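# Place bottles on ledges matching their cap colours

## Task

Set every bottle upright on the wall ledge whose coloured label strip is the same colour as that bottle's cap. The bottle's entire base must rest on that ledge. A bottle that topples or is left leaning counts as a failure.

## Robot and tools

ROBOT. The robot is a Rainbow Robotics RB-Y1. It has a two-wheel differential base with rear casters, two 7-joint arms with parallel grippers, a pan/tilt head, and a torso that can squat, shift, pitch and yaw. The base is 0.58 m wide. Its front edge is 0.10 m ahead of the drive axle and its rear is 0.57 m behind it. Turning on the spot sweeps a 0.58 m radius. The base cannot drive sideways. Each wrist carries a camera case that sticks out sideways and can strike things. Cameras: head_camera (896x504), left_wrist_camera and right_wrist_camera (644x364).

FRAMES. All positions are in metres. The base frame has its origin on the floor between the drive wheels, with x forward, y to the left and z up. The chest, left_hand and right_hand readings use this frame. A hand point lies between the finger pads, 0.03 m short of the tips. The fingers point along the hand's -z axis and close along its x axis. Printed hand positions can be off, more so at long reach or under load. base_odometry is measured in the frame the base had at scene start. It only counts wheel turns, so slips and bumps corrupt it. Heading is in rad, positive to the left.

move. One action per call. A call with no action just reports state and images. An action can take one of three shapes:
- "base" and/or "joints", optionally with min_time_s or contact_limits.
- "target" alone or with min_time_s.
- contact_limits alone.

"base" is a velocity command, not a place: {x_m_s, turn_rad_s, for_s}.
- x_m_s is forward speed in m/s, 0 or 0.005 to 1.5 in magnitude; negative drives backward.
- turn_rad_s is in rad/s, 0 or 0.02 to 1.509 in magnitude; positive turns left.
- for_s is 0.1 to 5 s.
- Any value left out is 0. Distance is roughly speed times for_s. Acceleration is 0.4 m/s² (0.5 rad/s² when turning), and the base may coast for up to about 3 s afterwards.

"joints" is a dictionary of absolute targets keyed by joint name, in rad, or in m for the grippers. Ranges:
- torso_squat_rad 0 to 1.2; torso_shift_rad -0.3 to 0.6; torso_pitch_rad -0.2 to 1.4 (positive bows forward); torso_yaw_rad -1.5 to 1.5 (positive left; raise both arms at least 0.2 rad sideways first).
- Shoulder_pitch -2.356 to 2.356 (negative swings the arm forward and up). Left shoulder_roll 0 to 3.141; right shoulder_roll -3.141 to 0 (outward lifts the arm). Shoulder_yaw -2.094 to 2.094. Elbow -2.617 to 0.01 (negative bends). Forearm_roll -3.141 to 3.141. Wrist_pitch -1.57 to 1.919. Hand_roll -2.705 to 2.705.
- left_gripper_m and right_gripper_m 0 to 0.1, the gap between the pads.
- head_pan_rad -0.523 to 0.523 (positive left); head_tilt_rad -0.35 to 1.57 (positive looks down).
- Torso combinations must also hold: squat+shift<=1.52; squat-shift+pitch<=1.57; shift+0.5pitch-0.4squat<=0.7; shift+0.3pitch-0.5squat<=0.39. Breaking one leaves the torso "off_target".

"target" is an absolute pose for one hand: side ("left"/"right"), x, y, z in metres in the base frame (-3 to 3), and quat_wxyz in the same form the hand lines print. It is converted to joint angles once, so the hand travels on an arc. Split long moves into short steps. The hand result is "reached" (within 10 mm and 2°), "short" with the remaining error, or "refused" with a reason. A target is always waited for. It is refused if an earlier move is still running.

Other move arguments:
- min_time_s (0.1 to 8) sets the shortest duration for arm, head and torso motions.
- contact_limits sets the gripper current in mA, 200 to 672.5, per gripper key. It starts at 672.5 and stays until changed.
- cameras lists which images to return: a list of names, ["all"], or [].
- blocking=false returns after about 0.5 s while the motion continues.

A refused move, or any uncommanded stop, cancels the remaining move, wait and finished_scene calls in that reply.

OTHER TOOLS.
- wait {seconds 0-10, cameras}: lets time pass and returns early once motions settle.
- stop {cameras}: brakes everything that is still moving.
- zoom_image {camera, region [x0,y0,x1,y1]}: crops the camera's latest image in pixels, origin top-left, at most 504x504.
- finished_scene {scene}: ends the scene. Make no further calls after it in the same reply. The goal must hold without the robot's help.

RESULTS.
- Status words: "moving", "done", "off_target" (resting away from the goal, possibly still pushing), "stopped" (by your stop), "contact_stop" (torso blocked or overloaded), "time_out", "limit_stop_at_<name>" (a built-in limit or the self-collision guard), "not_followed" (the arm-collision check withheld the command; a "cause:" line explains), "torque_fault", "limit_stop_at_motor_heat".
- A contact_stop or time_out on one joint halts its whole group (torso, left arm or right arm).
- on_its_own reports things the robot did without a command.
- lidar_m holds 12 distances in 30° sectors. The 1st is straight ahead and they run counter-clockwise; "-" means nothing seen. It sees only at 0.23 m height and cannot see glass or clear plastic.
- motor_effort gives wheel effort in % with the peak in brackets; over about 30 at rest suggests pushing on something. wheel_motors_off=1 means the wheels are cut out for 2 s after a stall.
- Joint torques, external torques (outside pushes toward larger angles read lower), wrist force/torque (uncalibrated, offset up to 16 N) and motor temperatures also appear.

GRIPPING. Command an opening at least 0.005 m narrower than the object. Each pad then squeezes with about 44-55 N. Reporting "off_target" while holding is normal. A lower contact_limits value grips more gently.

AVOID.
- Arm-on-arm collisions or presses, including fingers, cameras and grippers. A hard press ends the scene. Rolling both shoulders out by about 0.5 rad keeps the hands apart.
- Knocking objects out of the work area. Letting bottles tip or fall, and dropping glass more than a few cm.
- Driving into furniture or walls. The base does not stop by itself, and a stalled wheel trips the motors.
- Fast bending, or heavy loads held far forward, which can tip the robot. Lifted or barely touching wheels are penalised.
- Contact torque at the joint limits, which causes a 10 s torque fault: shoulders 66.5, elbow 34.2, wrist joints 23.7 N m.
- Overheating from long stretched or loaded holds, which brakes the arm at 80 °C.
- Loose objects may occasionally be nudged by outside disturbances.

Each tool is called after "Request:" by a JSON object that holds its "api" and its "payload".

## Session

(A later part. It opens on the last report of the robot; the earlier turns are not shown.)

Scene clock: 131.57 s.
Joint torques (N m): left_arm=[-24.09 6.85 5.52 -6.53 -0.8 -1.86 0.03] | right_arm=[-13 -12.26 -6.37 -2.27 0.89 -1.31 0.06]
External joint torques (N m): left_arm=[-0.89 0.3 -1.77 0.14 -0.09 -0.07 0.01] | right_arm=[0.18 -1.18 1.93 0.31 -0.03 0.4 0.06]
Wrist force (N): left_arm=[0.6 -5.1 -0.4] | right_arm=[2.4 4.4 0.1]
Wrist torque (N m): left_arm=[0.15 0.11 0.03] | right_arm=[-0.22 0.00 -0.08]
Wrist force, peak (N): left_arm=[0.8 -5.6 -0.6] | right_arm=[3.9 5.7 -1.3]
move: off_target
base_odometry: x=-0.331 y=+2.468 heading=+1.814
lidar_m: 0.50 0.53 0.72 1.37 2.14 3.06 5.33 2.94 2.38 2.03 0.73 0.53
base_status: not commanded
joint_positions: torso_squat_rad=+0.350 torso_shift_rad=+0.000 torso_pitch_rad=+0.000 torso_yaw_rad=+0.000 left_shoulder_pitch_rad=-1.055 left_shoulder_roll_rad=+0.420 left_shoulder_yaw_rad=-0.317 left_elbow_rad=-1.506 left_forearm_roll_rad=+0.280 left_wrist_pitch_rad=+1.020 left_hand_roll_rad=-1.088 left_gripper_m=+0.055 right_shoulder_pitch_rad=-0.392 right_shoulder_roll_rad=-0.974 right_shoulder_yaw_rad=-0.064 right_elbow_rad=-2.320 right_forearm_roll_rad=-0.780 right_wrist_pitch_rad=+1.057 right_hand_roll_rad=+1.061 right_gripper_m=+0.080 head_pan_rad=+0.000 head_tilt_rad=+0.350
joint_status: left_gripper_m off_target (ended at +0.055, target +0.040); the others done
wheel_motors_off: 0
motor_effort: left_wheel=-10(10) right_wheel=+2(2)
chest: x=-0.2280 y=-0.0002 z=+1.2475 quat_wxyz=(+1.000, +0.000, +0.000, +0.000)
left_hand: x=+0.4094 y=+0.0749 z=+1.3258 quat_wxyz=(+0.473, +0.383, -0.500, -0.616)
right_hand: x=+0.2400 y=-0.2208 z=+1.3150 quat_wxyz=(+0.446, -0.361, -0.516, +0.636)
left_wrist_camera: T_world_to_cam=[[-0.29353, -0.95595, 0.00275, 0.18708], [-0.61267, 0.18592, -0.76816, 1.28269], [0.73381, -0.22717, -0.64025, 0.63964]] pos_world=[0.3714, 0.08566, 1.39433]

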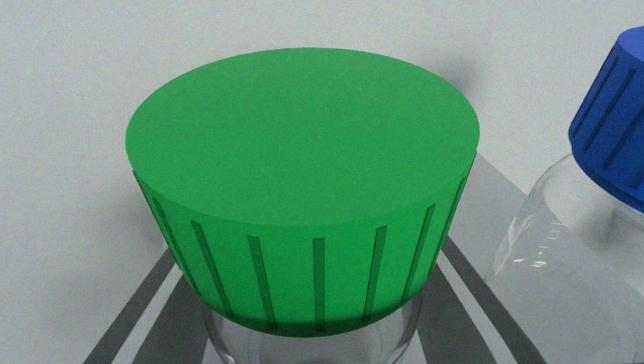

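Request:
{"api": "move", "payload": {"target": {"side":"left","x":0.397,"y":0.0783,"z":1.360,"quat_wxyz":[0.4731,0.3831,-0.4993,-0.6165]}, "min_time_s": 0.7}}

Request:
{"api": "move", "payload": {"target": {"side":"left","x":0.264,"y":0.114,"z":1.385,"quat_wxyz":[0.4731,0.3831,-0.4993,-0.6165]}, "min_time_s": 0.9, "cameras": ["left_wrist_camera"]}}

Request:
{"api": "move", "payload": {"joints": {"left_shoulder_pitch_rad":-0.604,"left_shoulder_roll_rad":1.294,"left_shoulder_yaw_rad":0.334,"left_elbow_rad":-1.700,"left_forearm_roll_rad":1.101,"left_wrist_pitch_rad":1.161,"left_hand_roll_rad":-1.355,"right_shoulder_pitch_rad":-0.751,"right_shoulder_roll_rad":-0.507,"right_shoulder_yaw_rad":0.387,"right_elbow_rad":-2.265,"right_forearm_roll_rad":-0.158,"right_wrist_pitch_rad":1.434,"right_hand_roll_rad":0.892}, "min_time_s": 1.2, "cameras": ["head_camera","left_wrist_camera","right_wrist_camera"]}}

Scene clock: 134.37 s.
Joint torques (N m): left_arm=[-25.01 8.69 8.53 -7.2 -0.97 -2.15 0.05] | right_arm=[-12.67 -12.5 -6.98 -2.27 1.14 -1.46 -0.01]
External joint torques (N m): left_arm=[-2.03 1.82 1.21 -1.22 -0.22 -0.36 0.03] | right_arm=[0.5 -1.42 1.32 0.32 0.22 0.25 -0.01]
Wrist force (N): left_arm=[0.7 -6.5 -0.8] | right_arm=[1.9 4.7 0.3]
Wrist torque (N m): left_arm=[0.16 0.07 0.03] | right_arm=[-0.28 -0.05 -0.08]
Wrist force, peak (N): left_arm=[1.1 -7.1 -0.5] | right_arm=[3.2 5.1 -0.9]
move: done
base_odometry: x=-0.331 y=+2.468 heading=+1.814
lidar_m: 0.50 0.53 0.72 1.37 2.14 3.06 5.33 2.94 2.38 2.02 0.73 0.53
base_status: not commanded
joint_positions: torso_squat_rad=+0.350 torso_shift_rad=+0.000 torso_pitch_rad=+0.000 torso_yaw_rad=+0.000 left_shoulder_pitch_rad=-1.108 left_shoulder_roll_rad=+0.448 left_shoulder_yaw_rad=-0.290 left_elbow_rad=-1.553 left_forearm_roll_rad=+0.325 left_wrist_pitch_rad=+1.116 left_hand_roll_rad=-1.094 left_gripper_m=+0.055 right_shoulder_pitch_rad=-0.392 right_shoulder_roll_rad=-0.974 right_shoulder_yaw_rad=-0.064 right_elbow_rad=-2.320 right_forearm_roll_rad=-0.780 right_wrist_pitch_rad=+1.057 right_hand_roll_rad=+1.061 right_gripper_m=+0.080 head_pan_rad=+0.000 head_tilt_rad=+0.350
joint_status: all done
wheel_motors_off: 0
motor_effort: left_wheel=-10(10) right_wheel=+1(2)
chest: x=-0.2280 y=-0.0002 z=+1.2475 quat_wxyz=(+1.000, +0.000, +0.000, +0.000)
left_hand: x=+0.3970 y=+0.0782 z=+1.3598 quat_wxyz=(+0.473, +0.383, -0.499, -0.617)
left_hand_status: reached (checked arc that bows 1 mm and turns the hand up to 0 deg, planned for 0.7 s): 0 mm and 0.0 deg off.
right_hand: x=+0.2400 y=-0.2208 z=+1.3150 quat_wxyz=(+0.446, -0.361, -0.516, +0.636)
pictures: none

Scene clock: 136.20 s.
Joint torques (N m): left_arm=[-19.74 7.11 8.27 -2.73 -1.32 -2.23 0.25] | right_arm=[-12.91 -12.63 -6.79 -2.62 0.68 -1.43 -0.01]
External joint torques (N m): left_arm=[-1.87 0.89 1.13 -0.61 -0.17 -0.59 0.24] | right_arm=[0.27 -1.56 1.5 -0.03 -0.25 0.28 0]
Wrist force (N): left_arm=[0.8 -6.5 -0.7] | right_arm=[2.2 4.7 -0.1]
Wrist torque (N m): left_arm=[0.16 0.08 -0.09] | right_arm=[-0.30 0.01 -0.07]
Wrist force, peak (N): left_arm=[-0.8 -7.6 -0.3] | right_arm=[3.5 5.0 -0.4]
move: done
base_odometry: x=-0.331 y=+2.468 heading=+1.814
lidar_m: 0.50 0.53 0.72 1.38 2.14 3.06 5.33 2.94 2.38 2.02 0.73 0.53
base_status: not commanded
joint_positions: torso_squat_rad=+0.350 torso_shift_rad=+0.000 torso_pitch_rad=+0.000 torso_yaw_rad=+0.000 left_shoulder_pitch_rad=-0.960 left_shoulder_roll_rad=+0.614 left_shoulder_yaw_rad=-0.196 left_elbow_rad=-2.197 left_forearm_roll_rad=+0.432 left_wrist_pitch_rad=+1.555 left_hand_roll_rad=-0.945 left_gripper_m=+0.055 right_shoulder_pitch_rad=-0.392 right_shoulder_roll_rad=-0.974 right_shoulder_yaw_rad=-0.064 right_elbow_rad=-2.320 right_forearm_roll_rad=-0.780 right_wrist_pitch_rad=+1.057 right_hand_roll_rad=+1.061 right_gripper_m=+0.080 head_pan_rad=+0.000 head_tilt_rad=+0.350
joint_status: all done
wheel_motors_off: 0
motor_effort: left_wheel=-10(10) right_wheel=+1(3)
chest: x=-0.2280 y=-0.0002 z=+1.2475 quat_wxyz=(+1.000, +0.000, +0.000, +0.000)
left_hand: x=+0.2644 y=+0.1138 z=+1.3848 quat_wxyz=(+0.473, +0.383, -0.499, -0.617)
left_hand_status: reached (checked arc that bows 23 mm and turns the hand up to 4 deg, planned for 0.9 s): 0 mm and 0.0 deg off.
right_hand: x=+0.2399 y=-0.2208 z=+1.3150 quat_wxyz=(+0.446, -0.361, -0.516, +0.636)
left_wrist_camera: T_world_to_cam=[[-0.29355, -0.95594, 0.00176, 0.18298], [-0.61297, 0.18682, -0.76771, 1.23123], [0.73355, -0.22644, -0.6408, 0.79343]] pos_world=[0.2264, 0.12457, 1.45333]

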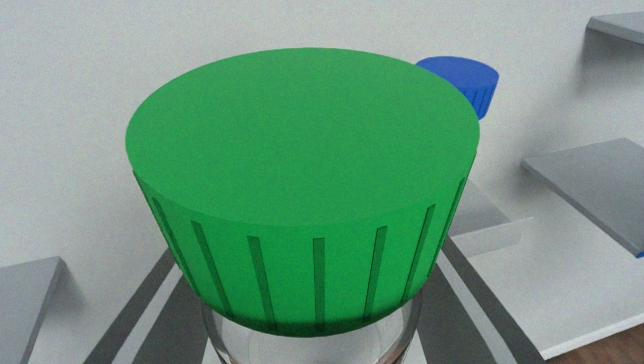

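Scene clock: 137.87 s.
Joint torques (N m): left_arm=[-15.21 17.13 8.65 -2.38 -0.64 -2.25 0.32] | right_arm=[-17.5 -4.7 -5.52 -3.64 1.06 -1.32 -0.13]
External joint torques (N m): left_arm=[-1.38 0.72 0.4 -0.02 -0.31 -0.28 0.3] | right_arm=[-0.56 -0.17 1.34 0.59 -0.2 0.21 -0.12]
Wrist force (N): left_arm=[0.6 -6.7 -0.6] | right_arm=[3.1 4.8 0.5]
Wrist torque (N m): left_arm=[0.19 0.08 0.05] | right_arm=[-0.26 0.10 -0.13]
Wrist force, peak (N): left_arm=[1.1 -6.9 -2.0] | right_arm=[3.9 4.9 -0.9]
move: done
base_odometry: x=-0.331 y=+2.468 heading=+1.814
lidar_m: 0.51 0.53 0.72 1.37 2.14 3.06 5.33 2.94 2.38 2.02 0.73 0.53
base_status: not commanded
joint_positions: torso_squat_rad=+0.350 torso_shift_rad=+0.000 torso_pitch_rad=+0.000 torso_yaw_rad=+0.000 left_shoulder_pitch_rad=-0.604 left_shoulder_roll_rad=+1.294 left_shoulder_yaw_rad=+0.334 left_elbow_rad=-1.700 left_forearm_roll_rad=+1.101 left_wrist_pitch_rad=+1.161 left_hand_roll_rad=-1.355 left_gripper_m=+0.055 right_shoulder_pitch_rad=-0.751 right_shoulder_roll_rad=-0.507 right_shoulder_yaw_rad=+0.387 right_elbow_rad=-2.265 right_forearm_roll_rad=-0.158 right_wrist_pitch_rad=+1.434 right_hand_roll_rad=+0.892 right_gripper_m=+0.080 head_pan_rad=+0.000 head_tilt_rad=+0.350
joint_status: all done
wheel_motors_off: 0
motor_effort: left_wheel=-10(10) right_wheel=+1(2)
chest: x=-0.2280 y=-0.0002 z=+1.2475 quat_wxyz=(+1.000, +0.000, +0.000, +0.000)
left_hand: x=+0.2694 y=+0.4503 z=+1.4550 quat_wxyz=(+0.550, +0.444, -0.444, -0.551)
right_hand: x=+0.2591 y=-0.0786 z=+1.3004 quat_wxyz=(+0.472, -0.383, -0.501, +0.616)
head_camera: T_world_to_cam=[[-0.02796, -0.99932, 0.02387, -0.03583], [-0.30838, -0.01409, -0.95116, 1.37175], [0.95085, -0.03396, -0.30778, 0.58447]] pos_world=[-0.13372, 0.00337, 1.48549]
left_wrist_camera: T_world_to_cam=[[-0.03809, -0.99927, 0.00299, 0.45487], [-0.64322, 0.02222, -0.76536, 1.30412], [0.76473, -0.03108, -0.6436, 0.81863]] pos_world=[0.23013, 0.451, 1.52363]
right_wrist_camera: T_world_to_cam=[[0.25459, -0.96562, 0.05254, -0.21498], [-0.63216, -0.20729, -0.7466, 1.1454], [0.73182, 0.15686, -0.6632, 0.75718]] pos_world=[0.22468, -0.08893, 1.36861]

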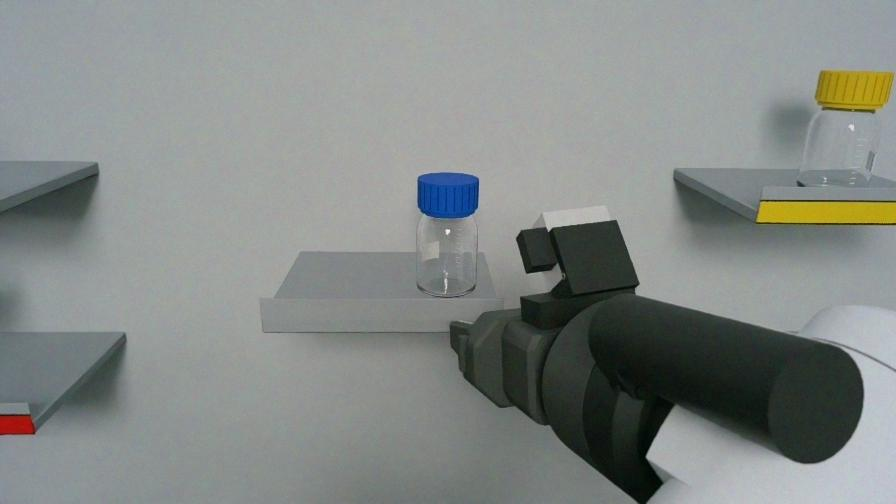

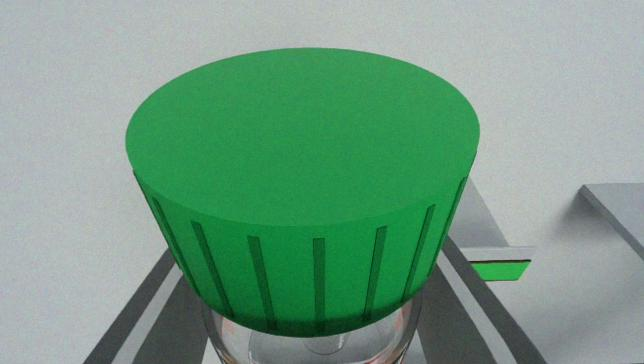

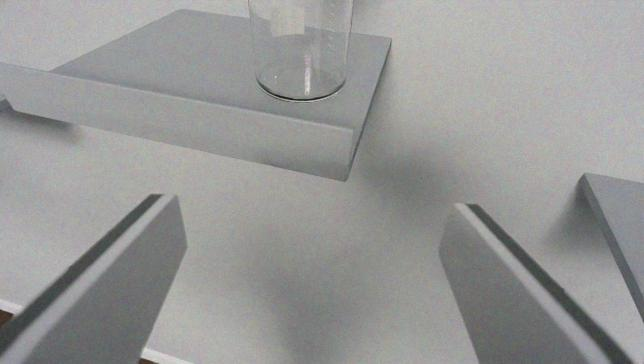

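Request:
{"api": "move", "payload": {"target": {"side":"left","x":0.335,"y":0.440,"z":1.462,"quat_wxyz":[0.5495,0.445,-0.445,-0.5495]}, "min_time_s": 0.6}}

Request:
{"api": "move", "payload": {"target": {"side":"left","x":0.397,"y":0.435,"z":1.457,"quat_wxyz":[0.5495,0.445,-0.445,-0.5495]}, "min_time_s": 0.6, "cameras": ["left_wrist_camera","head_camera"]}}

Request:
{"api": "move", "payload": {"target": {"side":"left","x":0.397,"y":0.435,"z":1.433,"quat_wxyz":[0.5495,0.445,-0.445,-0.5495]}, "min_time_s": 0.6}}

Request:
{"api": "move", "payload": {"target": {"side":"left","x":0.397,"y":0.435,"z":1.430,"quat_wxyz":[0.5495,0.445,-0.445,-0.5495]}, "min_time_s": 0.3}}

Scene clock: 140.13 s.
Joint torques (N m): left_arm=[-18.62 15.86 8.46 -3.58 -0.34 -2.32 0.22] | right_arm=[-16.7 -5.79 -4.89 -3.84 1.06 -1.46 -0.06]
External joint torques (N m): left_arm=[-1.12 1.49 0.46 0.19 -0.13 -0.32 0.21] | right_arm=[0.24 -1.26 1.98 0.39 -0.2 0.06 -0.06]
Wrist force (N): left_arm=[0.8 -6.7 -0.7] | right_arm=[2.7 3.9 0.0]
Wrist torque (N m): left_arm=[0.19 0.12 0.03] | right_arm=[-0.18 0.05 -0.10]
Wrist force, peak (N): left_arm=[0.6 -7.6 -1.1] | right_arm=[4.3 4.6 -1.1]
move: done
base_odometry: x=-0.331 y=+2.468 heading=+1.814
lidar_m: 0.50 0.53 0.73 1.37 2.14 3.06 5.33 2.95 2.38 2.02 0.73 0.53
base_status: not commanded
joint_positions: torso_squat_rad=+0.350 torso_shift_rad=+0.000 torso_pitch_rad=+0.000 torso_yaw_rad=+0.000 left_shoulder_pitch_rad=-0.920 left_shoulder_roll_rad=+1.214 left_shoulder_yaw_rad=+0.051 left_elbow_rad=-1.436 left_forearm_roll_rad=+1.011 left_wrist_pitch_rad=+1.084 left_hand_roll_rad=-1.420 left_gripper_m=+0.055 right_shoulder_pitch_rad=-0.751 right_shoulder_roll_rad=-0.507 right_shoulder_yaw_rad=+0.387 right_elbow_rad=-2.265 right_forearm_roll_rad=-0.158 right_wrist_pitch_rad=+1.434 right_hand_roll_rad=+0.892 right_gripper_m=+0.080 head_pan_rad=+0.000 head_tilt_rad=+0.350
joint_status: all done
wheel_motors_off: 0
motor_effort: left_wheel=-10(10) right_wheel=+1(2)
chest: x=-0.2280 y=-0.0002 z=+1.2475 quat_wxyz=(+1.000, +0.000, +0.000, +0.000)
left_hand: x=+0.3347 y=+0.4397 z=+1.4620 quat_wxyz=(+0.549, +0.446, -0.445, -0.549)
left_hand_status: reached (checked arc that bows 8 mm and turns the hand up to 1 deg, planned for 0.6 s): 0 mm and 0.1 deg off.
right_hand: x=+0.2591 y=-0.0786 z=+1.3004 quat_wxyz=(+0.473, -0.383, -0.501, +0.616)
pictures: none

Scene clock: 141.67 s.
Joint torques (N m): left_arm=[-22.63 13.84 6.01 -5.74 -0.13 -2.43 0.3] | right_arm=[-17.19 -5.38 -4.88 -4.18 1.08 -1.35 -0.13]
External joint torques (N m): left_arm=[-1.68 1.24 -0.5 0.12 -0.2 -0.41 0.28] | right_arm=[-0.25 -0.84 1.98 0.05 -0.18 0.18 -0.13]
Wrist force (N): left_arm=[0.9 -6.4 0.0] | right_arm=[2.6 4.2 -1.0]
Wrist torque (N m): left_arm=[0.15 0.11 0.04] | right_arm=[-0.17 0.03 -0.14]
Wrist force, peak (N): left_arm=[2.5 -6.9 -1.5] | right_arm=[3.2 5.4 -0.9]
move: done
base_odometry: x=-0.331 y=+2.468 heading=+1.814
lidar_m: 0.51 0.53 0.73 1.38 2.14 3.07 5.33 2.94 2.38 2.02 0.73 0.53
base_status: not commanded
joint_positions: torso_squat_rad=+0.350 torso_shift_rad=+0.000 torso_pitch_rad=+0.000 torso_yaw_rad=+0.000 left_shoulder_pitch_rad=-1.160 left_shoulder_roll_rad=+1.066 left_shoulder_yaw_rad=-0.076 left_elbow_rad=-1.098 left_forearm_roll_rad=+0.940 left_wrist_pitch_rad=+0.989 left_hand_roll_rad=-1.579 left_gripper_m=+0.055 right_shoulder_pitch_rad=-0.751 right_shoulder_roll_rad=-0.507 right_shoulder_yaw_rad=+0.387 right_elbow_rad=-2.265 right_forearm_roll_rad=-0.158 right_wrist_pitch_rad=+1.434 right_hand_roll_rad=+0.892 right_gripper_m=+0.080 head_pan_rad=+0.000 head_tilt_rad=+0.350
joint_status: all done
wheel_motors_off: 0
motor_effort: left_wheel=-10(10) right_wheel=+1(2)
chest: x=-0.2280 y=-0.0002 z=+1.2475 quat_wxyz=(+1.000, +0.000, +0.000, +0.000)
left_hand: x=+0.3966 y=+0.4346 z=+1.4570 quat_wxyz=(+0.549, +0.446, -0.445, -0.549)
left_hand_status: reached (checked arc that bows 12 mm and turns the hand up to 2 deg, planned for 0.7 s): 1 mm and 0.1 deg off.
right_hand: x=+0.2592 y=-0.0786 z=+1.3003 quat_wxyz=(+0.473, -0.383, -0.501, +0.616)
pictures: head_camera, left_wrist_camera
head_camera: T_world_to_cam=[[-0.02799, -0.99933, 0.02378, -0.03579], [-0.30838, -0.01399, -0.95116, 1.37175], [0.95085, -0.03396, -0.30778, 0.58446]] pos_world=[-0.13372, 0.00327, 1.48549]
left_wrist_camera: T_world_to_cam=[[-0.0351, -0.99938, 0.0025, 0.44355], [-0.63892, 0.02052, -0.769, 1.3922], [0.76848, -0.02858, -0.63924, 0.71324]] pos_world=[0.35695, 0.4351, 1.52543]

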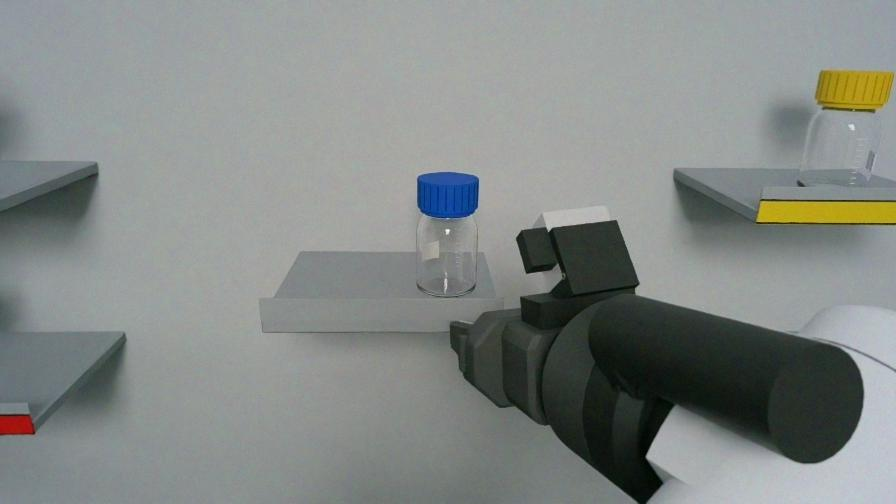

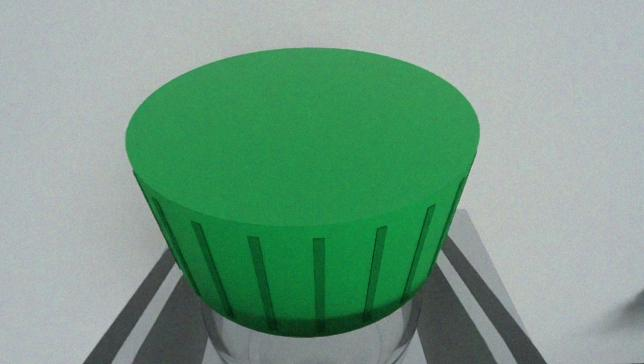

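Scene clock: 142.60 s.
Joint torques (N m): left_arm=[-22.24 14.64 8.78 -7.51 -0.02 -2.64 0.54] | right_arm=[-17.34 -5.14 -4.57 -4.07 1.16 -1.33 -0.18]
External joint torques (N m): left_arm=[-1.45 1.26 1.8 -1.71 -0.07 -0.63 0.53] | right_arm=[-0.4 -0.61 2.29 0.16 -0.1 0.2 -0.17]
Wrist force (N): left_arm=[1.0 -6.7 -0.6] | right_arm=[2.9 4.5 -0.8]
Wrist torque (N m): left_arm=[0.18 0.12 -0.09] | right_arm=[-0.19 0.06 -0.10]
Wrist force, peak (N): left_arm=[0.9 -7.2 -0.9] | right_arm=[3.2 5.3 -1.0]
move: done
base_odometry: x=-0.331 y=+2.468 heading=+1.814
lidar_m: 0.51 0.53 0.73 1.37 2.14 3.06 5.33 2.94 2.38 2.03 0.73 0.53
base_status: not commanded
joint_positions: torso_squat_rad=+0.350 torso_shift_rad=+0.000 torso_pitch_rad=+0.000 torso_yaw_rad=+0.000 left_shoulder_pitch_rad=-1.079 left_shoulder_roll_rad=+1.064 left_shoulder_yaw_rad=-0.062 left_elbow_rad=-1.152 left_forearm_roll_rad=+0.944 left_wrist_pitch_rad=+0.962 left_hand_roll_rad=-1.561 left_gripper_m=+0.055 right_shoulder_pitch_rad=-0.751 right_shoulder_roll_rad=-0.507 right_shoulder_yaw_rad=+0.387 right_elbow_rad=-2.265 right_forearm_roll_rad=-0.158 right_wrist_pitch_rad=+1.434 right_hand_roll_rad=+0.892 right_gripper_m=+0.080 head_pan_rad=+0.000 head_tilt_rad=+0.350
joint_status: all done
wheel_motors_off: 0
motor_effort: left_wheel=-10(10) right_wheel=+1(3)
chest: x=-0.2280 y=-0.0002 z=+1.2475 quat_wxyz=(+1.000, +0.000, +0.000, +0.000)
left_hand: x=+0.3971 y=+0.4352 z=+1.4332 quat_wxyz=(+0.550, +0.443, -0.444, -0.551)
left_hand_status: reached (checked arc that bows 1 mm and turns the hand up to 1 deg, planned for 0.6 s): 0 mm and 0.4 deg off.
right_hand: x=+0.2592 y=-0.0786 z=+1.3003 quat_wxyz=(+0.473, -0.383, -0.501, +0.616)
pictures: none

Scene clock: 143.23 s.
Joint torques (N m): left_arm=[-22.6 14.24 8.97 -7.19 -0.17 -2.62 0.64] | right_arm=[-17.71 -4.86 -5.17 -4 0.99 -1.54 -0.08]
External joint torques (N m): left_arm=[-1.87 0.7 1.88 -1.43 -0.2 -0.61 0.63] | right_arm=[-0.77 -0.33 1.69 0.22 -0.27 -0.01 -0.08]
Wrist force (N): left_arm=[1.0 -6.7 -0.5] | right_arm=[3.0 4.1 -1.0]
Wrist torque (N m): left_arm=[0.21 0.11 -0.10] | right_arm=[-0.21 0.07 -0.11]
Wrist force, peak (N): left_arm=[0.5 -7.0 -0.7] | right_arm=[3.8 4.7 -0.8]
move: done
base_odometry: x=-0.331 y=+2.468 heading=+1.814
lidar_m: 0.50 0.53 0.72 1.38 2.14 3.06 5.34 2.94 2.37 2.02 0.74 0.53
base_status: not commanded
joint_positions: torso_squat_rad=+0.350 torso_shift_rad=+0.000 torso_pitch_rad=+0.000 torso_yaw_rad=+0.000 left_shoulder_pitch_rad=-1.060 left_shoulder_roll_rad=+1.063 left_shoulder_yaw_rad=-0.058 left_elbow_rad=-1.169 left_forearm_roll_rad=+0.938 left_wrist_pitch_rad=+0.952 left_hand_roll_rad=-1.551 left_gripper_m=+0.055 right_shoulder_pitch_rad=-0.751 right_shoulder_roll_rad=-0.507 right_shoulder_yaw_rad=+0.387 right_elbow_rad=-2.265 right_forearm_roll_rad=-0.158 right_wrist_pitch_rad=+1.434 right_hand_roll_rad=+0.892 right_gripper_m=+0.080 head_pan_rad=+0.000 head_tilt_rad=+0.350
joint_status: all done
wheel_motors_off: 0
motor_effort: left_wheel=-10(10) right_wheel=+2(2)
chest: x=-0.2280 y=-0.0002 z=+1.2475 quat_wxyz=(+1.000, +0.000, +0.000, +0.000)
left_hand: x=+0.3970 y=+0.4351 z=+1.4299 quat_wxyz=(+0.550, +0.445, -0.445, -0.550)
left_hand_status: reached (checked arc that bows 0 mm and turns the hand up to 0 deg, planned for 0.3 s): 0 mm and 0.1 deg off.
right_hand: x=+0.2592 y=-0.0786 z=+1.3003 quat_wxyz=(+0.473, -0.383, -0.501, +0.616)
pictures: none

Request:
{"api": "move", "payload": {"target": {"side":"left","x":0.397,"y":0.435,"z":1.4272,"quat_wxyz":[0.5495,0.445,-0.445,-0.5495]}, "min_time_s": 0.3, "cameras": ["left_wrist_camera"]}}

Scene clock: 144.10 s.
Joint torques (N m): left_arm=[-21.93 14.23 9.09 -7.2 -0.3 -2.72 0.59] | right_arm=[-17.36 -5.11 -5.37 -4.07 1.25 -1.59 -0.01]
External joint torques (N m): left_arm=[-1.22 0.6 1.94 -1.45 -0.33 -0.71 0.58] | right_arm=[-0.42 -0.58 1.49 0.16 -0.01 -0.06 0]
Wrist force (N): left_arm=[0.9 -6.4 -0.5] | right_arm=[3.3 4.6 -0.3]
Wrist torque (N m): left_arm=[0.17 0.10 -0.10] | right_arm=[-0.22 0.11 -0.16]
Wrist force, peak (N): left_arm=[0.8 -6.9 -0.7] | right_arm=[3.6 5.1 -1.3]
move: done
base_odometry: x=-0.331 y=+2.468 heading=+1.814
lidar_m: 0.51 0.53 0.72 1.37 2.14 3.06 5.34 2.94 2.38 2.02 0.73 0.53
base_status: not commanded
joint_positions: torso_squat_rad=+0.350 torso_shift_rad=+0.000 torso_pitch_rad=+0.000 torso_yaw_rad=+0.000 left_shoulder_pitch_rad=-1.050 left_shoulder_roll_rad=+1.062 left_shoulder_yaw_rad=-0.056 left_elbow_rad=-1.176 left_forearm_roll_rad=+0.936 left_wrist_pitch_rad=+0.947 left_hand_roll_rad=-1.547 left_gripper_m=+0.055 right_shoulder_pitch_rad=-0.751 right_shoulder_roll_rad=-0.507 right_shoulder_yaw_rad=+0.387 right_elbow_rad=-2.265 right_forearm_roll_rad=-0.158 right_wrist_pitch_rad=+1.434 right_hand_roll_rad=+0.892 right_gripper_m=+0.080 head_pan_rad=+0.000 head_tilt_rad=+0.350
joint_status: all done
wheel_motors_off: 0
motor_effort: left_wheel=-10(10) right_wheel=+2(2)
chest: x=-0.2280 y=-0.0002 z=+1.2475 quat_wxyz=(+1.000, +0.000, +0.000, +0.000)
left_hand: x=+0.3970 y=+0.4351 z=+1.4272 quat_wxyz=(+0.550, +0.445, -0.445, -0.550)
left_hand_status: reached (checked arc that bows 0 mm and turns the hand up to 0 deg, planned for 0.3 s): 0 mm and 0.0 deg off.
right_hand: x=+0.2592 y=-0.0786 z=+1.3003 quat_wxyz=(+0.473, -0.383, -0.501, +0.616)
left_wrist_camera: T_world_to_cam=[[-0.03619, -0.99934, 0.0022, 0.44497], [-0.64077, 0.02152, -0.76743, 1.36759], [0.76687, -0.02918, -0.64113, 0.69748]] pos_world=[0.35754, 0.4356, 1.49573]

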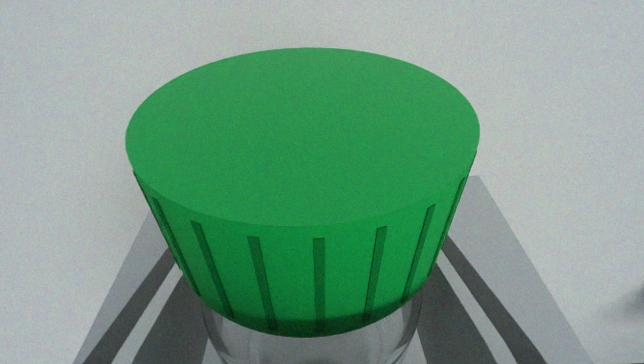

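Request:
{"api": "move", "payload": {"target": {"side":"left","x":0.397,"y":0.435,"z":1.425,"quat_wxyz":[0.5495,0.445,-0.445,-0.5495]}, "min_time_s": 0.3}}

Scene clock: 145.10 s.
Joint torques (N m): left_arm=[-21.69 14.11 9.16 -7.5 -0.26 -2.72 0.48] | right_arm=[-17.2 -4.96 -5.16 -4.09 1.2 -1.63 -0.03]
External joint torques (N m): left_arm=[-1 0.41 1.95 -1.76 -0.28 -0.71 0.47] | right_arm=[-0.26 -0.43 1.7 0.14 -0.06 -0.1 -0.03]
Wrist force (N): left_arm=[1.1 -6.3 -0.8] | right_arm=[2.7 4.5 -0.7]
Wrist torque (N m): left_arm=[0.15 0.12 -0.09] | right_arm=[-0.26 0.07 -0.10]
Wrist force, peak (N): left_arm=[1.0 -6.8 -0.7] | right_arm=[3.6 4.8 -1.4]
move: done
base_odometry: x=-0.331 y=+2.468 heading=+1.814
lidar_m: 0.51 0.53 0.73 1.38 2.14 3.06 5.33 2.95 2.38 2.02 0.73 0.52
base_status: not commanded
joint_positions: torso_squat_rad=+0.350 torso_shift_rad=+0.000 torso_pitch_rad=+0.000 torso_yaw_rad=+0.000 left_shoulder_pitch_rad=-1.042 left_shoulder_roll_rad=+1.062 left_shoulder_yaw_rad=-0.055 left_elbow_rad=-1.182 left_forearm_roll_rad=+0.936 left_wrist_pitch_rad=+0.943 left_hand_roll_rad=-1.545 left_gripper_m=+0.055 right_shoulder_pitch_rad=-0.751 right_shoulder_roll_rad=-0.507 right_shoulder_yaw_rad=+0.387 right_elbow_rad=-2.265 right_forearm_roll_rad=-0.158 right_wrist_pitch_rad=+1.434 right_hand_roll_rad=+0.892 right_gripper_m=+0.080 head_pan_rad=+0.000 head_tilt_rad=+0.350
joint_status: all done
wheel_motors_off: 0
motor_effort: left_wheel=-10(10) right_wheel=+2(2)
chest: x=-0.2280 y=-0.0002 z=+1.2475 quat_wxyz=(+1.000, +0.000, +0.000, +0.000)
left_hand: x=+0.3970 y=+0.4351 z=+1.4250 quat_wxyz=(+0.550, +0.445, -0.445, -0.550)
left_hand_status: reached (checked arc that bows 0 mm and turns the hand up to 0 deg, planned for 0.3 s): 0 mm and 0.0 deg off.
right_hand: x=+0.2592 y=-0.0786 z=+1.3003 quat_wxyz=(+0.473, -0.383, -0.501, +0.616)
pictures: none

Request:
{"api": "move", "payload": {"target": {"side":"left","x":0.397,"y":0.435,"z":1.4227,"quat_wxyz":[0.5495,0.445,-0.445,-0.5495]}, "min_time_s": 0.3}}

Scene clock: 146.03 s.
Joint torques (N m): left_arm=[-19.66 13.75 7.21 -6.02 -0.01 -1.64 0.66] | right_arm=[-17.25 -5.05 -4.97 -4.14 1.1 -1.39 0.03]
External joint torques (N m): left_arm=[1 -0.01 -0.05 -0.28 -0.03 0.38 0.65] | right_arm=[-0.31 -0.52 1.89 0.08 -0.16 0.13 0.04]
Wrist force (N): left_arm=[-0.4 -2.9 0.9] | right_arm=[3.5 4.4 -0.8]
Wrist torque (N m): left_arm=[0.25 0.12 -0.11] | right_arm=[-0.22 0.12 -0.08]
Wrist force, peak (N): left_arm=[1.2 -6.7 -0.3] | right_arm=[3.8 4.9 -0.9]
move: done
base_odometry: x=-0.331 y=+2.468 heading=+1.814
lidar_m: 0.50 0.53 0.72 1.37 2.14 3.06 5.33 2.94 2.37 2.03 0.73 0.53
base_status: not commanded
joint_positions: torso_squat_rad=+0.350 torso_shift_rad=+0.000 torso_pitch_rad=+0.000 torso_yaw_rad=+0.000 left_shoulder_pitch_rad=-1.034 left_shoulder_roll_rad=+1.061 left_shoulder_yaw_rad=-0.053 left_elbow_rad=-1.188 left_forearm_roll_rad=+0.935 left_wrist_pitch_rad=+0.940 left_hand_roll_rad=-1.542 left_gripper_m=+0.055 right_shoulder_pitch_rad=-0.751 right_shoulder_roll_rad=-0.507 right_shoulder_yaw_rad=+0.387 right_elbow_rad=-2.265 right_forearm_roll_rad=-0.158 right_wrist_pitch_rad=+1.434 right_hand_roll_rad=+0.892 right_gripper_m=+0.080 head_pan_rad=+0.000 head_tilt_rad=+0.350
joint_status: all done
wheel_motors_off: 0
motor_effort: left_wheel=-10(10) right_wheel=+2(2)
chest: x=-0.2280 y=-0.0002 z=+1.2475 quat_wxyz=(+1.000, +0.000, +0.000, +0.000)
left_hand: x=+0.3969 y=+0.4350 z=+1.4233 quat_wxyz=(+0.549, +0.445, -0.445, -0.549)
left_hand_status: reached (checked arc that bows 0 mm and turns the hand up to 0 deg, planned for 0.3 s): 1 mm and 0.1 deg off.
right_hand: x=+0.2591 y=-0.0786 z=+1.3003 quat_wxyz=(+0.473, -0.383, -0.501, +0.616)
pictures: none

Request:
{"api": "move", "payload": {"joints": {"left_gripper_m":0.082}, "cameras": ["left_wrist_camera"]}}

Request:
{"api": "move", "payload": {"target": {"side":"left","x":0.384,"y":0.435,"z":1.456,"quat_wxyz":[0.5495,0.445,-0.445,-0.5495]}, "min_time_s": 0.7, "cameras": ["left_wrist_camera"]}}

Scene clock: 147.30 s.
Joint torques (N m): left_arm=[-20.7 13.79 7.37 -6.14 0 -1.93 0.46] | right_arm=[-17.25 -5.33 -4.81 -3.96 1.16 -1.51 -0.03]
External joint torques (N m): left_arm=[-0.04 0.03 0.12 -0.4 -0.02 0.09 0.44] | right_arm=[-0.31 -0.8 2.05 0.26 -0.1 0.02 -0.03]
Wrist force (N): left_arm=[0.7 -5.0 -0.7] | right_arm=[3.3 4.7 -0.3]
Wrist torque (N m): left_arm=[0.20 0.07 -0.10] | right_arm=[-0.31 0.13 -0.11]
Wrist force, peak (N): left_arm=[1.0 -5.2 -0.4] | right_arm=[2.9 5.3 -0.7]
move: done
base_odometry: x=-0.331 y=+2.468 heading=+1.814
lidar_m: 0.51 0.53 0.73 1.37 2.14 3.06 5.33 2.94 2.38 2.02 0.74 0.53
base_status: not commanded
joint_positions: torso_squat_rad=+0.350 torso_shift_rad=+0.000 torso_pitch_rad=+0.000 torso_yaw_rad=+0.000 left_shoulder_pitch_rad=-1.034 left_shoulder_roll_rad=+1.061 left_shoulder_yaw_rad=-0.053 left_elbow_rad=-1.188 left_forearm_roll_rad=+0.935 left_wrist_pitch_rad=+0.940 left_hand_roll_rad=-1.542 left_gripper_m=+0.082 right_shoulder_pitch_rad=-0.751 right_shoulder_roll_rad=-0.507 right_shoulder_yaw_rad=+0.387 right_elbow_rad=-2.265 right_forearm_roll_rad=-0.158 right_wrist_pitch_rad=+1.434 right_hand_roll_rad=+0.892 right_gripper_m=+0.080 head_pan_rad=+0.000 head_tilt_rad=+0.350
joint_status: all done
wheel_motors_off: 0
motor_effort: left_wheel=-10(10) right_wheel=+1(3)
chest: x=-0.2280 y=-0.0002 z=+1.2475 quat_wxyz=(+1.000, +0.000, +0.000, +0.000)
left_hand: x=+0.3969 y=+0.4351 z=+1.4232 quat_wxyz=(+0.549, +0.445, -0.445, -0.549)
right_hand: x=+0.2591 y=-0.0786 z=+1.3003 quat_wxyz=(+0.473, -0.383, -0.501, +0.616)
left_wrist_camera: T_world_to_cam=[[-0.03627, -0.99934, 0.00222, 0.44496], [-0.6399, 0.02151, -0.76816, 1.3651], [0.7676, -0.02928, -0.64026, 0.69348]] pos_world=[0.35735, 0.4356, 1.49163]

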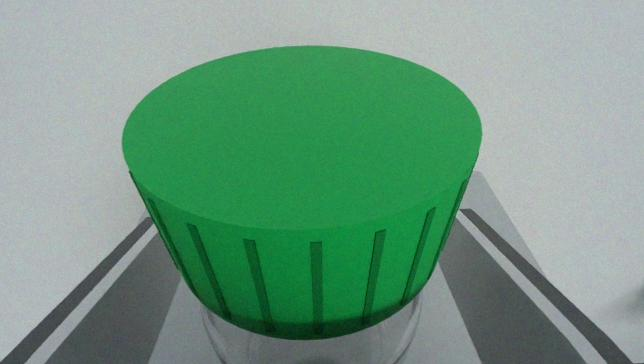

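Scene clock: 148.33 s.
Joint torques (N m): left_arm=[-21.07 14.53 7.84 -4.57 -0.02 -2 0.61] | right_arm=[-17 -5.3 -4.83 -3.97 1.16 -1.43 0.04]
External joint torques (N m): left_arm=[-0.8 1.44 0.89 0.84 -0.02 0.02 0.59] | right_arm=[-0.06 -0.77 2.03 0.25 -0.1 0.1 0.04]
Wrist force (N): left_arm=[0.8 -4.8 -0.5] | right_arm=[3.3 4.5 -0.8]
Wrist torque (N m): left_arm=[0.16 0.10 -0.11] | right_arm=[-0.24 0.09 -0.13]
Wrist force, peak (N): left_arm=[1.1 -5.3 -0.2] | right_arm=[4.0 4.6 -0.8]
move: done
base_odometry: x=-0.331 y=+2.468 heading=+1.814
lidar_m: 0.51 0.52 0.73 1.37 2.14 3.06 5.33 2.94 2.38 2.02 0.73 0.53
base_status: not commanded
joint_positions: torso_squat_rad=+0.350 torso_shift_rad=+0.000 torso_pitch_rad=+0.000 torso_yaw_rad=+0.000 left_shoulder_pitch_rad=-1.099 left_shoulder_roll_rad=+1.095 left_shoulder_yaw_rad=-0.052 left_elbow_rad=-1.185 left_forearm_roll_rad=+0.948 left_wrist_pitch_rad=+1.006 left_hand_roll_rad=-1.537 left_gripper_m=+0.082 right_shoulder_pitch_rad=-0.751 right_shoulder_roll_rad=-0.507 right_shoulder_yaw_rad=+0.387 right_elbow_rad=-2.265 right_forearm_roll_rad=-0.158 right_wrist_pitch_rad=+1.434 right_hand_roll_rad=+0.892 right_gripper_m=+0.080 head_pan_rad=+0.000 head_tilt_rad=+0.350
joint_status: all done
wheel_motors_off: 0
motor_effort: left_wheel=-10(10) right_wheel=+2(3)
chest: x=-0.2280 y=-0.0002 z=+1.2475 quat_wxyz=(+1.000, +0.000, +0.000, +0.000)
left_hand: x=+0.3846 y=+0.4353 z=+1.4556 quat_wxyz=(+0.549, +0.446, -0.446, -0.548)
left_hand_status: reached (checked arc that bows 2 mm and turns the hand up to 0 deg, planned for 0.7 s): 1 mm and 0.3 deg off.
right_hand: x=+0.2591 y=-0.0786 z=+1.3003 quat_wxyz=(+0.473, -0.383, -0.501, +0.616)
left_wrist_camera: T_world_to_cam=[[-0.0358, -0.99936, 0.00234, 0.4443], [-0.63687, 0.02102, -0.77069, 1.38488], [0.77014, -0.02908, -0.63721, 0.71821]] pos_world=[0.34477, 0.4358, 1.52393]

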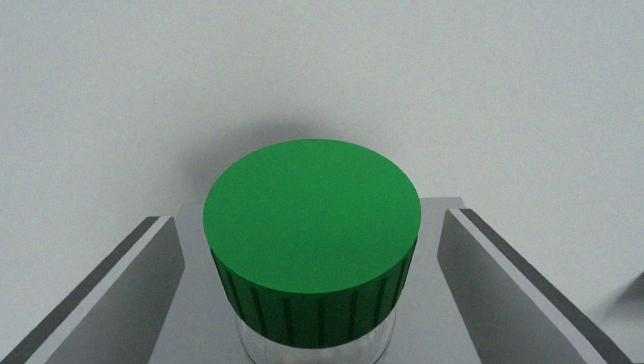

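Request:
{"api": "move", "payload": {"target": {"side":"right","x":0.32,"y":-0.048,"z":1.338,"quat_wxyz":[0.4731,-0.3831,-0.4993,0.6165]}, "min_time_s": 0.7, "cameras": ["right_wrist_camera"]}}

Scene clock: 151.03 s.
Joint torques (N m): left_arm=[-21.1 14.15 7.62 -5.22 -0.09 -2.01 0.59] | right_arm=[-19.26 -5.09 -6.8 -4.37 1.09 -1.39 0.07]
External joint torques (N m): left_arm=[-0.83 1.07 0.66 0.2 -0.09 0.01 0.58] | right_arm=[0.88 -0.08 0.32 0.32 -0.09 0.19 0.08]
Wrist force (N): left_arm=[1.1 -5.0 -0.5] | right_arm=[3.5 4.1 -0.6]
Wrist torque (N m): left_arm=[0.21 0.13 -0.09] | right_arm=[-0.21 0.11 -0.29]
Wrist force, peak (N): left_arm=[1.1 -5.3 -0.1] | right_arm=[4.5 4.8 -0.8]
move: done
base_odometry: x=-0.331 y=+2.468 heading=+1.814
lidar_m: 0.51 0.53 0.73 1.37 2.14 3.06 5.33 2.94 2.38 2.02 0.73 0.53
base_status: not commanded
joint_positions: torso_squat_rad=+0.350 torso_shift_rad=+0.000 torso_pitch_rad=+0.000 torso_yaw_rad=+0.000 left_shoulder_pitch_rad=-1.099 left_shoulder_roll_rad=+1.095 left_shoulder_yaw_rad=-0.052 left_elbow_rad=-1.185 left_forearm_roll_rad=+0.948 left_wrist_pitch_rad=+1.006 left_hand_roll_rad=-1.537 left_gripper_m=+0.082 right_shoulder_pitch_rad=-0.979 right_shoulder_roll_rad=-0.421 right_shoulder_yaw_rad=+0.373 right_elbow_rad=-1.932 right_forearm_roll_rad=-0.189 right_wrist_pitch_rad=+1.352 right_hand_roll_rad=+0.941 right_gripper_m=+0.080 head_pan_rad=+0.000 head_tilt_rad=+0.350
joint_status: all done
wheel_motors_off: 0
motor_effort: left_wheel=-9(10) right_wheel=+1(3)
chest: x=-0.2280 y=-0.0002 z=+1.2475 quat_wxyz=(+1.000, +0.000, +0.000, +0.000)
left_hand: x=+0.3846 y=+0.4354 z=+1.4556 quat_wxyz=(+0.549, +0.446, -0.446, -0.548)
right_hand: x=+0.3198 y=-0.0480 z=+1.3380 quat_wxyz=(+0.473, -0.383, -0.499, +0.617)
right_hand_status: reached (checked arc that bows 12 mm and turns the hand up to 2 deg, planned for 0.7 s): 0 mm and 0.0 deg off.
right_wrist_camera: T_world_to_cam=[[0.25285, -0.966, 0.05394, -0.2043], [-0.63367, -0.20748, -0.74526, 1.21688], [0.73111, 0.15426, -0.66459, 0.73489]] pos_world=[0.28548, -0.05824, 1.40631]

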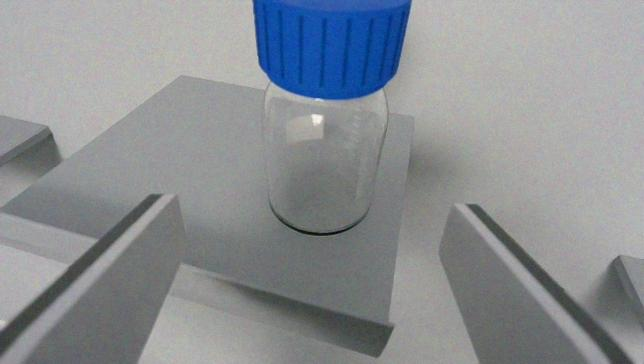

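Request:
{"api": "move", "payload": {"target": {"side":"right","x":0.380,"y":-0.0355,"z":1.332,"quat_wxyz":[0.4731,-0.3831,-0.4993,0.6165]}, "min_time_s": 0.7, "cameras": ["right_wrist_camera"]}}

Scene clock: 153.20 s.
Joint torques (N m): left_arm=[-21.39 14.16 7.49 -5.41 -0.03 -1.9 0.58] | right_arm=[-22.46 -6.28 -5.05 -5.31 1.07 -1.2 -0.01]
External joint torques (N m): left_arm=[-1.12 1.08 0.53 0 -0.03 0.11 0.56] | right_arm=[-0.05 -0.58 1.94 0.65 0.01 0.43 0]
Wrist force (N): left_arm=[0.9 -5.1 -0.1] | right_arm=[3.8 4.2 -0.6]
Wrist torque (N m): left_arm=[0.19 0.10 -0.10] | right_arm=[-0.22 0.12 -0.27]
Wrist force, peak (N): left_arm=[1.2 -5.2 -0.5] | right_arm=[4.6 5.2 -0.7]
move: done
base_odometry: x=-0.331 y=+2.468 heading=+1.814
lidar_m: 0.50 0.53 0.73 1.38 2.15 3.06 5.33 2.94 2.37 2.02 0.73 0.53
base_status: not commanded
joint_positions: torso_squat_rad=+0.350 torso_shift_rad=+0.000 torso_pitch_rad=+0.000 torso_yaw_rad=+0.000 left_shoulder_pitch_rad=-1.099 left_shoulder_roll_rad=+1.095 left_shoulder_yaw_rad=-0.052 left_elbow_rad=-1.185 left_forearm_roll_rad=+0.948 left_wrist_pitch_rad=+1.006 left_hand_roll_rad=-1.537 left_gripper_m=+0.082 right_shoulder_pitch_rad=-1.072 right_shoulder_roll_rad=-0.367 right_shoulder_yaw_rad=+0.377 right_elbow_rad=-1.612 right_forearm_roll_rad=-0.188 right_wrist_pitch_rad=+1.144 right_hand_roll_rad=+0.987 right_gripper_m=+0.080 head_pan_rad=+0.000 head_tilt_rad=+0.350
joint_status: all done
wheel_motors_off: 0
motor_effort: left_wheel=-9(10) right_wheel=+1(2)
chest: x=-0.2280 y=-0.0002 z=+1.2475 quat_wxyz=(+1.000, +0.000, +0.000, +0.000)
left_hand: x=+0.3846 y=+0.4354 z=+1.4556 quat_wxyz=(+0.549, +0.446, -0.446, -0.548)
right_hand: x=+0.3799 y=-0.0356 z=+1.3320 quat_wxyz=(+0.473, -0.383, -0.499, +0.616)
right_hand_status: reached (checked arc that bows 12 mm and turns the hand up to 2 deg, planned for 0.7 s): 0 mm and 0.0 deg off.
right_wrist_camera: T_world_to_cam=[[0.25267, -0.96607, 0.05357, -0.20659], [-0.63377, -0.20708, -0.74529, 1.2531], [0.7311, 0.15436, -0.66458, 0.68512]] pos_world=[0.34548, -0.04584, 1.40031]

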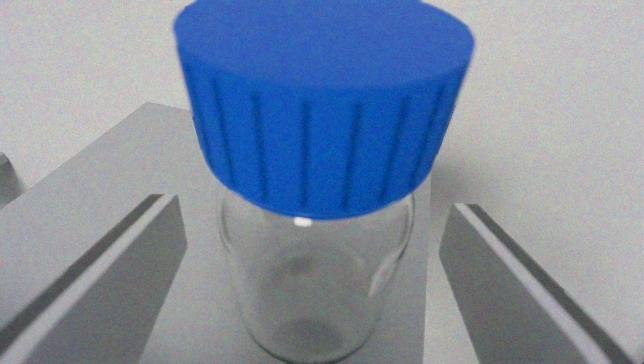

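Request:
{"api": "move", "payload": {"target": {"side":"right","x":0.3935,"y":-0.0319,"z":1.3253,"quat_wxyz":[0.4731,-0.3831,-0.4993,0.6165]}, "min_time_s": 0.5, "cameras": ["right_wrist_camera"]}}

Scene clock: 154.47 s.
Joint torques (N m): left_arm=[-21.44 13.96 7.96 -5.58 -0.19 -2.03 0.57] | right_arm=[-23.58 -5.95 -4.22 -5.49 0.89 -1.72 0.06]
External joint torques (N m): left_arm=[-1.18 0.87 1.01 -0.17 -0.2 -0.02 0.55] | right_arm=[-0.69 -0.14 2.65 0.8 -0.15 -0.08 0.07]
Wrist force (N): left_arm=[1.0 -5.3 -0.2] | right_arm=[3.1 3.3 -0.3]
Wrist torque (N m): left_arm=[0.22 0.13 -0.08] | right_arm=[-0.17 0.06 -0.29]
Wrist force, peak (N): left_arm=[1.0 -5.3 -0.2] | right_arm=[3.0 5.1 -1.5]
move: done
base_odometry: x=-0.331 y=+2.468 heading=+1.814
lidar_m: 0.51 0.53 0.72 1.37 2.14 3.06 5.33 2.94 2.38 2.02 0.73 0.52
base_status: not commanded
joint_positions: torso_squat_rad=+0.350 torso_shift_rad=+0.000 torso_pitch_rad=+0.000 torso_yaw_rad=+0.000 left_shoulder_pitch_rad=-1.099 left_shoulder_roll_rad=+1.095 left_shoulder_yaw_rad=-0.052 left_elbow_rad=-1.185 left_forearm_roll_rad=+0.948 left_wrist_pitch_rad=+1.006 left_hand_roll_rad=-1.537 left_gripper_m=+0.082 right_shoulder_pitch_rad=-1.087 right_shoulder_roll_rad=-0.350 right_shoulder_yaw_rad=+0.383 right_elbow_rad=-1.533 right_forearm_roll_rad=-0.181 right_wrist_pitch_rad=+1.085 right_hand_roll_rad=+0.992 right_gripper_m=+0.080 head_pan_rad=+0.000 head_tilt_rad=+0.350
joint_status: all done
wheel_motors_off: 0
motor_effort: left_wheel=-10(10) right_wheel=+2(2)
chest: x=-0.2280 y=-0.0002 z=+1.2475 quat_wxyz=(+1.000, +0.000, +0.000, +0.000)
left_hand: x=+0.3846 y=+0.4354 z=+1.4556 quat_wxyz=(+0.549, +0.446, -0.446, -0.548)
right_hand: x=+0.3935 y=-0.0321 z=+1.3253 quat_wxyz=(+0.473, -0.383, -0.499, +0.616)
right_hand_status: reached (checked arc that bows 3 mm and turns the hand up to 0 deg, planned for 0.5 s): 0 mm and 0.0 deg off.
right_wrist_camera: T_world_to_cam=[[0.25246, -0.96613, 0.05347, -0.20607], [-0.63384, -0.20687, -0.74529, 1.25748], [0.73111, 0.15426, -0.6646, 0.6702]] pos_world=[0.35908, -0.04234, 1.39361]

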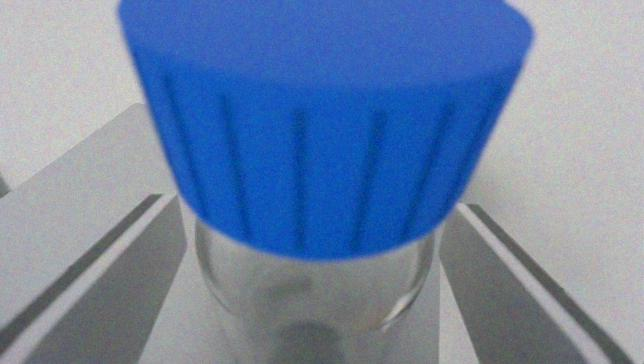

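Request:
{"api": "move", "payload": {"joints": {"right_gripper_m":0.04,"left_shoulder_pitch_rad":-0.920,"left_shoulder_roll_rad":1.214,"left_shoulder_yaw_rad":0.051,"left_elbow_rad":-1.436,"left_forearm_roll_rad":1.011,"left_wrist_pitch_rad":1.084,"left_hand_roll_rad":-1.420}, "min_time_s": 0.8, "cameras": ["right_wrist_camera"]}}

Request:
{"api": "move", "payload": {"target": {"side":"right","x":0.381,"y":-0.0353,"z":1.360,"quat_wxyz":[0.4731,-0.3831,-0.4993,0.6165]}, "min_time_s": 0.7}}

Request:
{"api": "move", "payload": {"target": {"side":"right","x":0.258,"y":-0.075,"z":1.385,"quat_wxyz":[0.4731,-0.3831,-0.4993,0.6165]}, "min_time_s": 0.9, "cameras": ["right_wrist_camera","left_wrist_camera"]}}

Scene clock: 156.63 s.
Joint torques (N m): left_arm=[-17.69 15.77 8.58 -4.59 -0.16 -1.98 0.33] | right_arm=[-23.62 -6.04 -4.35 -6.18 1.05 -1.73 0.21]
External joint torques (N m): left_arm=[-0.18 1.4 0.57 -0.83 0.04 0.02 0.32] | right_arm=[-0.73 -0.24 2.53 0.11 0.01 -0.1 0.21]
Wrist force (N): left_arm=[1.0 -5.0 -0.2] | right_arm=[3.4 4.9 -0.1]
Wrist torque (N m): left_arm=[0.21 0.11 -0.11] | right_arm=[-0.29 0.11 -0.25]
Wrist force, peak (N): left_arm=[1.1 -5.5 -0.2] | right_arm=[3.2 6.1 -1.4]
move: off_target
base_odometry: x=-0.331 y=+2.468 heading=+1.814
lidar_m: 0.50 0.52 0.73 1.37 2.14 3.06 5.33 2.94 2.38 2.02 0.73 0.52
base_status: not commanded
joint_positions: torso_squat_rad=+0.350 torso_shift_rad=+0.000 torso_pitch_rad=+0.000 torso_yaw_rad=+0.000 left_shoulder_pitch_rad=-0.920 left_shoulder_roll_rad=+1.214 left_shoulder_yaw_rad=+0.051 left_elbow_rad=-1.436 left_forearm_roll_rad=+1.011 left_wrist_pitch_rad=+1.084 left_hand_roll_rad=-1.420 left_gripper_m=+0.082 right_shoulder_pitch_rad=-1.087 right_shoulder_roll_rad=-0.350 right_shoulder_yaw_rad=+0.383 right_elbow_rad=-1.533 right_forearm_roll_rad=-0.181 right_wrist_pitch_rad=+1.085 right_hand_roll_rad=+0.992 right_gripper_m=+0.055 head_pan_rad=+0.000 head_tilt_rad=+0.350
joint_status: right_gripper_m off_target (ended at +0.055, target +0.040); the others done
wheel_motors_off: 0
motor_effort: left_wheel=-10(10) right_wheel=+2(2)
chest: x=-0.2280 y=-0.0002 z=+1.2475 quat_wxyz=(+1.000, +0.000, +0.000, +0.000)
left_hand: x=+0.3347 y=+0.4398 z=+1.4620 quat_wxyz=(+0.549, +0.446, -0.445, -0.549)
right_hand: x=+0.3935 y=-0.0321 z=+1.3253 quat_wxyz=(+0.473, -0.383, -0.499, +0.616)
right_wrist_camera: T_world_to_cam=[[0.25255, -0.9661, 0.05352, -0.20608], [-0.63391, -0.20699, -0.74519, 1.25739], [0.73101, 0.15426, -0.6647, 0.67036]] pos_world=[0.35908, -0.04224, 1.39361]

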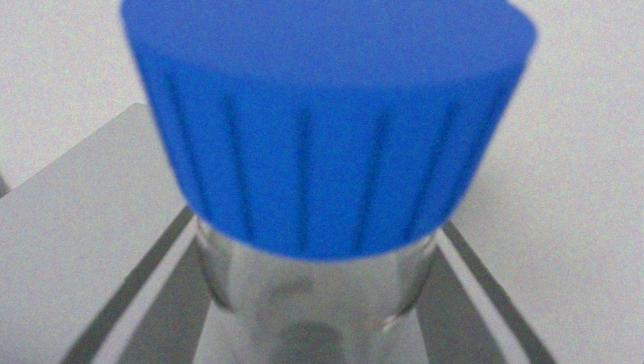

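Scene clock: 157.67 s.
Joint torques (N m): left_arm=[-17.73 15.48 8.46 -4.31 -0.26 -2.1 0.38] | right_arm=[-23.71 -8.02 -7.37 -5.81 0.95 -1.56 0.27]
External joint torques (N m): left_arm=[-0.22 1.11 0.45 -0.55 -0.05 -0.1 0.36] | right_arm=[-0.99 -1.83 -0.5 -0.16 -0.1 0.09 0.28]
Wrist force (N): left_arm=[0.8 -5.1 -0.3] | right_arm=[3.3 5.5 -0.9]
Wrist torque (N m): left_arm=[0.20 0.09 -0.10] | right_arm=[-0.23 0.07 -0.27]
Wrist force, peak (N): left_arm=[1.0 -5.3 -0.2] | right_arm=[3.6 6.0 -1.3]
move: done
base_odometry: x=-0.331 y=+2.468 heading=+1.814
lidar_m: 0.51 0.53 0.73 1.37 2.14 3.06 5.33 2.94 2.38 2.03 0.74 0.53
base_status: not commanded
joint_positions: torso_squat_rad=+0.350 torso_shift_rad=+0.000 torso_pitch_rad=+0.000 torso_yaw_rad=+0.000 left_shoulder_pitch_rad=-0.920 left_shoulder_roll_rad=+1.214 left_shoulder_yaw_rad=+0.051 left_elbow_rad=-1.436 left_forearm_roll_rad=+1.011 left_wrist_pitch_rad=+1.084 left_hand_roll_rad=-1.420 left_gripper_m=+0.082 right_shoulder_pitch_rad=-1.145 right_shoulder_roll_rad=-0.372 right_shoulder_yaw_rad=+0.351 right_elbow_rad=-1.579 right_forearm_roll_rad=-0.229 right_wrist_pitch_rad=+1.182 right_hand_roll_rad=+1.008 right_gripper_m=+0.055 head_pan_rad=+0.000 head_tilt_rad=+0.350
joint_status: all done
wheel_motors_off: 0
motor_effort: left_wheel=-10(10) right_wheel=+2(2)
chest: x=-0.2280 y=-0.0002 z=+1.2475 quat_wxyz=(+1.000, +0.000, +0.000, +0.000)
left_hand: x=+0.3347 y=+0.4398 z=+1.4620 quat_wxyz=(+0.549, +0.446, -0.445, -0.549)
right_hand: x=+0.3810 y=-0.0352 z=+1.3596 quat_wxyz=(+0.473, -0.383, -0.499, +0.617)
right_hand_status: reached (checked arc that bows 1 mm and turns the hand up to 0 deg, planned for 0.7 s): 0 mm and 0.0 deg off.
pictures: none

Scene clock: 159.37 s.
Joint torques (N m): left_arm=[-17.71 15.79 8.54 -3.94 -0.34 -2.09 0.42] | right_arm=[-17.92 -6.51 -7.14 -2.59 1.41 -2 0.01]
External joint torques (N m): left_arm=[-0.21 1.42 0.54 -0.18 -0.14 -0.1 0.41] | right_arm=[0.45 -0.99 -0.53 -0.29 0.2 -0.45 0.02]
Wrist force (N): left_arm=[0.9 -4.9 -0.4] | right_arm=[3.4 5.8 -0.7]
Wrist torque (N m): left_arm=[0.19 0.09 -0.08] | right_arm=[-0.19 0.11 -0.13]
Wrist force, peak (N): left_arm=[0.8 -5.3 -0.4] | right_arm=[4.2 6.7 -1.1]
move: done
base_odometry: x=-0.331 y=+2.468 heading=+1.814
lidar_m: 0.51 0.53 0.73 1.37 2.13 3.06 5.33 2.94 2.38 2.02 0.73 0.52
base_status: not commanded
joint_positions: torso_squat_rad=+0.350 torso_shift_rad=+0.000 torso_pitch_rad=+0.000 torso_yaw_rad=+0.000 left_shoulder_pitch_rad=-0.920 left_shoulder_roll_rad=+1.214 left_shoulder_yaw_rad=+0.051 left_elbow_rad=-1.436 left_forearm_roll_rad=+1.011 left_wrist_pitch_rad=+1.084 left_hand_roll_rad=-1.420 left_gripper_m=+0.082 right_shoulder_pitch_rad=-1.030 right_shoulder_roll_rad=-0.505 right_shoulder_yaw_rad=+0.277 right_elbow_rad=-2.182 right_forearm_roll_rad=-0.321 right_wrist_pitch_rad=+1.626 right_hand_roll_rad=+0.917 right_gripper_m=+0.055 head_pan_rad=+0.000 head_tilt_rad=+0.350
joint_status: all done
wheel_motors_off: 0
motor_effort: left_wheel=-10(10) right_wheel=+1(2)
chest: x=-0.2280 y=-0.0002 z=+1.2475 quat_wxyz=(+1.000, +0.000, +0.000, +0.000)
left_hand: x=+0.3347 y=+0.4397 z=+1.4621 quat_wxyz=(+0.549, +0.446, -0.445, -0.549)
right_hand: x=+0.2582 y=-0.0749 z=+1.3849 quat_wxyz=(+0.473, -0.383, -0.499, +0.617)
right_hand_status: reached (checked arc that bows 22 mm and turns the hand up to 4 deg, planned for 0.9 s): 0 mm and 0.0 deg off.
pictures: left_wrist_camera, right_wrist_camera
left_wrist_camera: T_world_to_cam=[[-0.03571, -0.99936, 0.0016, 0.44801], [-0.63915, 0.02161, -0.76878, 1.35571], [0.76825, -0.02848, -0.63951, 0.76465]] pos_world=[0.29505, 0.4402, 1.53053]
right_wrist_camera: T_world_to_cam=[[0.25292, -0.96596, 0.05427, -0.21761], [-0.63373, -0.20779, -0.74512, 1.20697], [0.73104, 0.15407, -0.66471, 0.81548]] pos_world=[0.22378, -0.08504, 1.45321]

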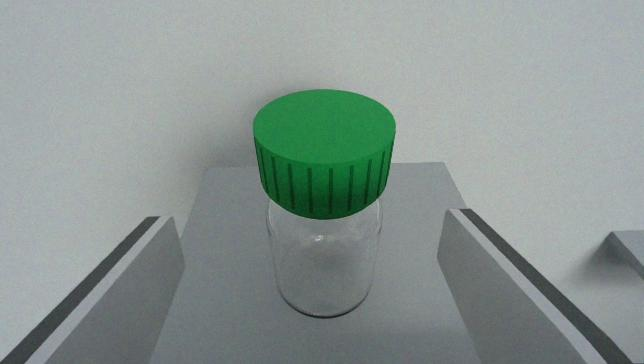

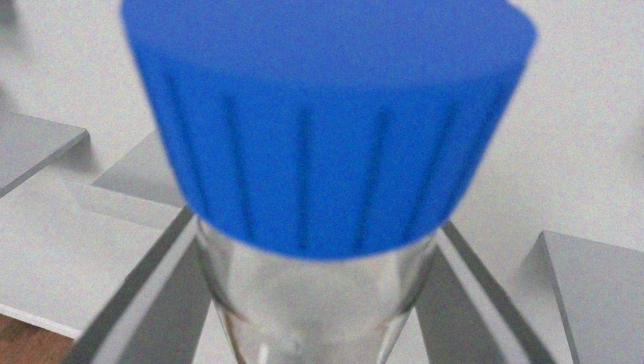

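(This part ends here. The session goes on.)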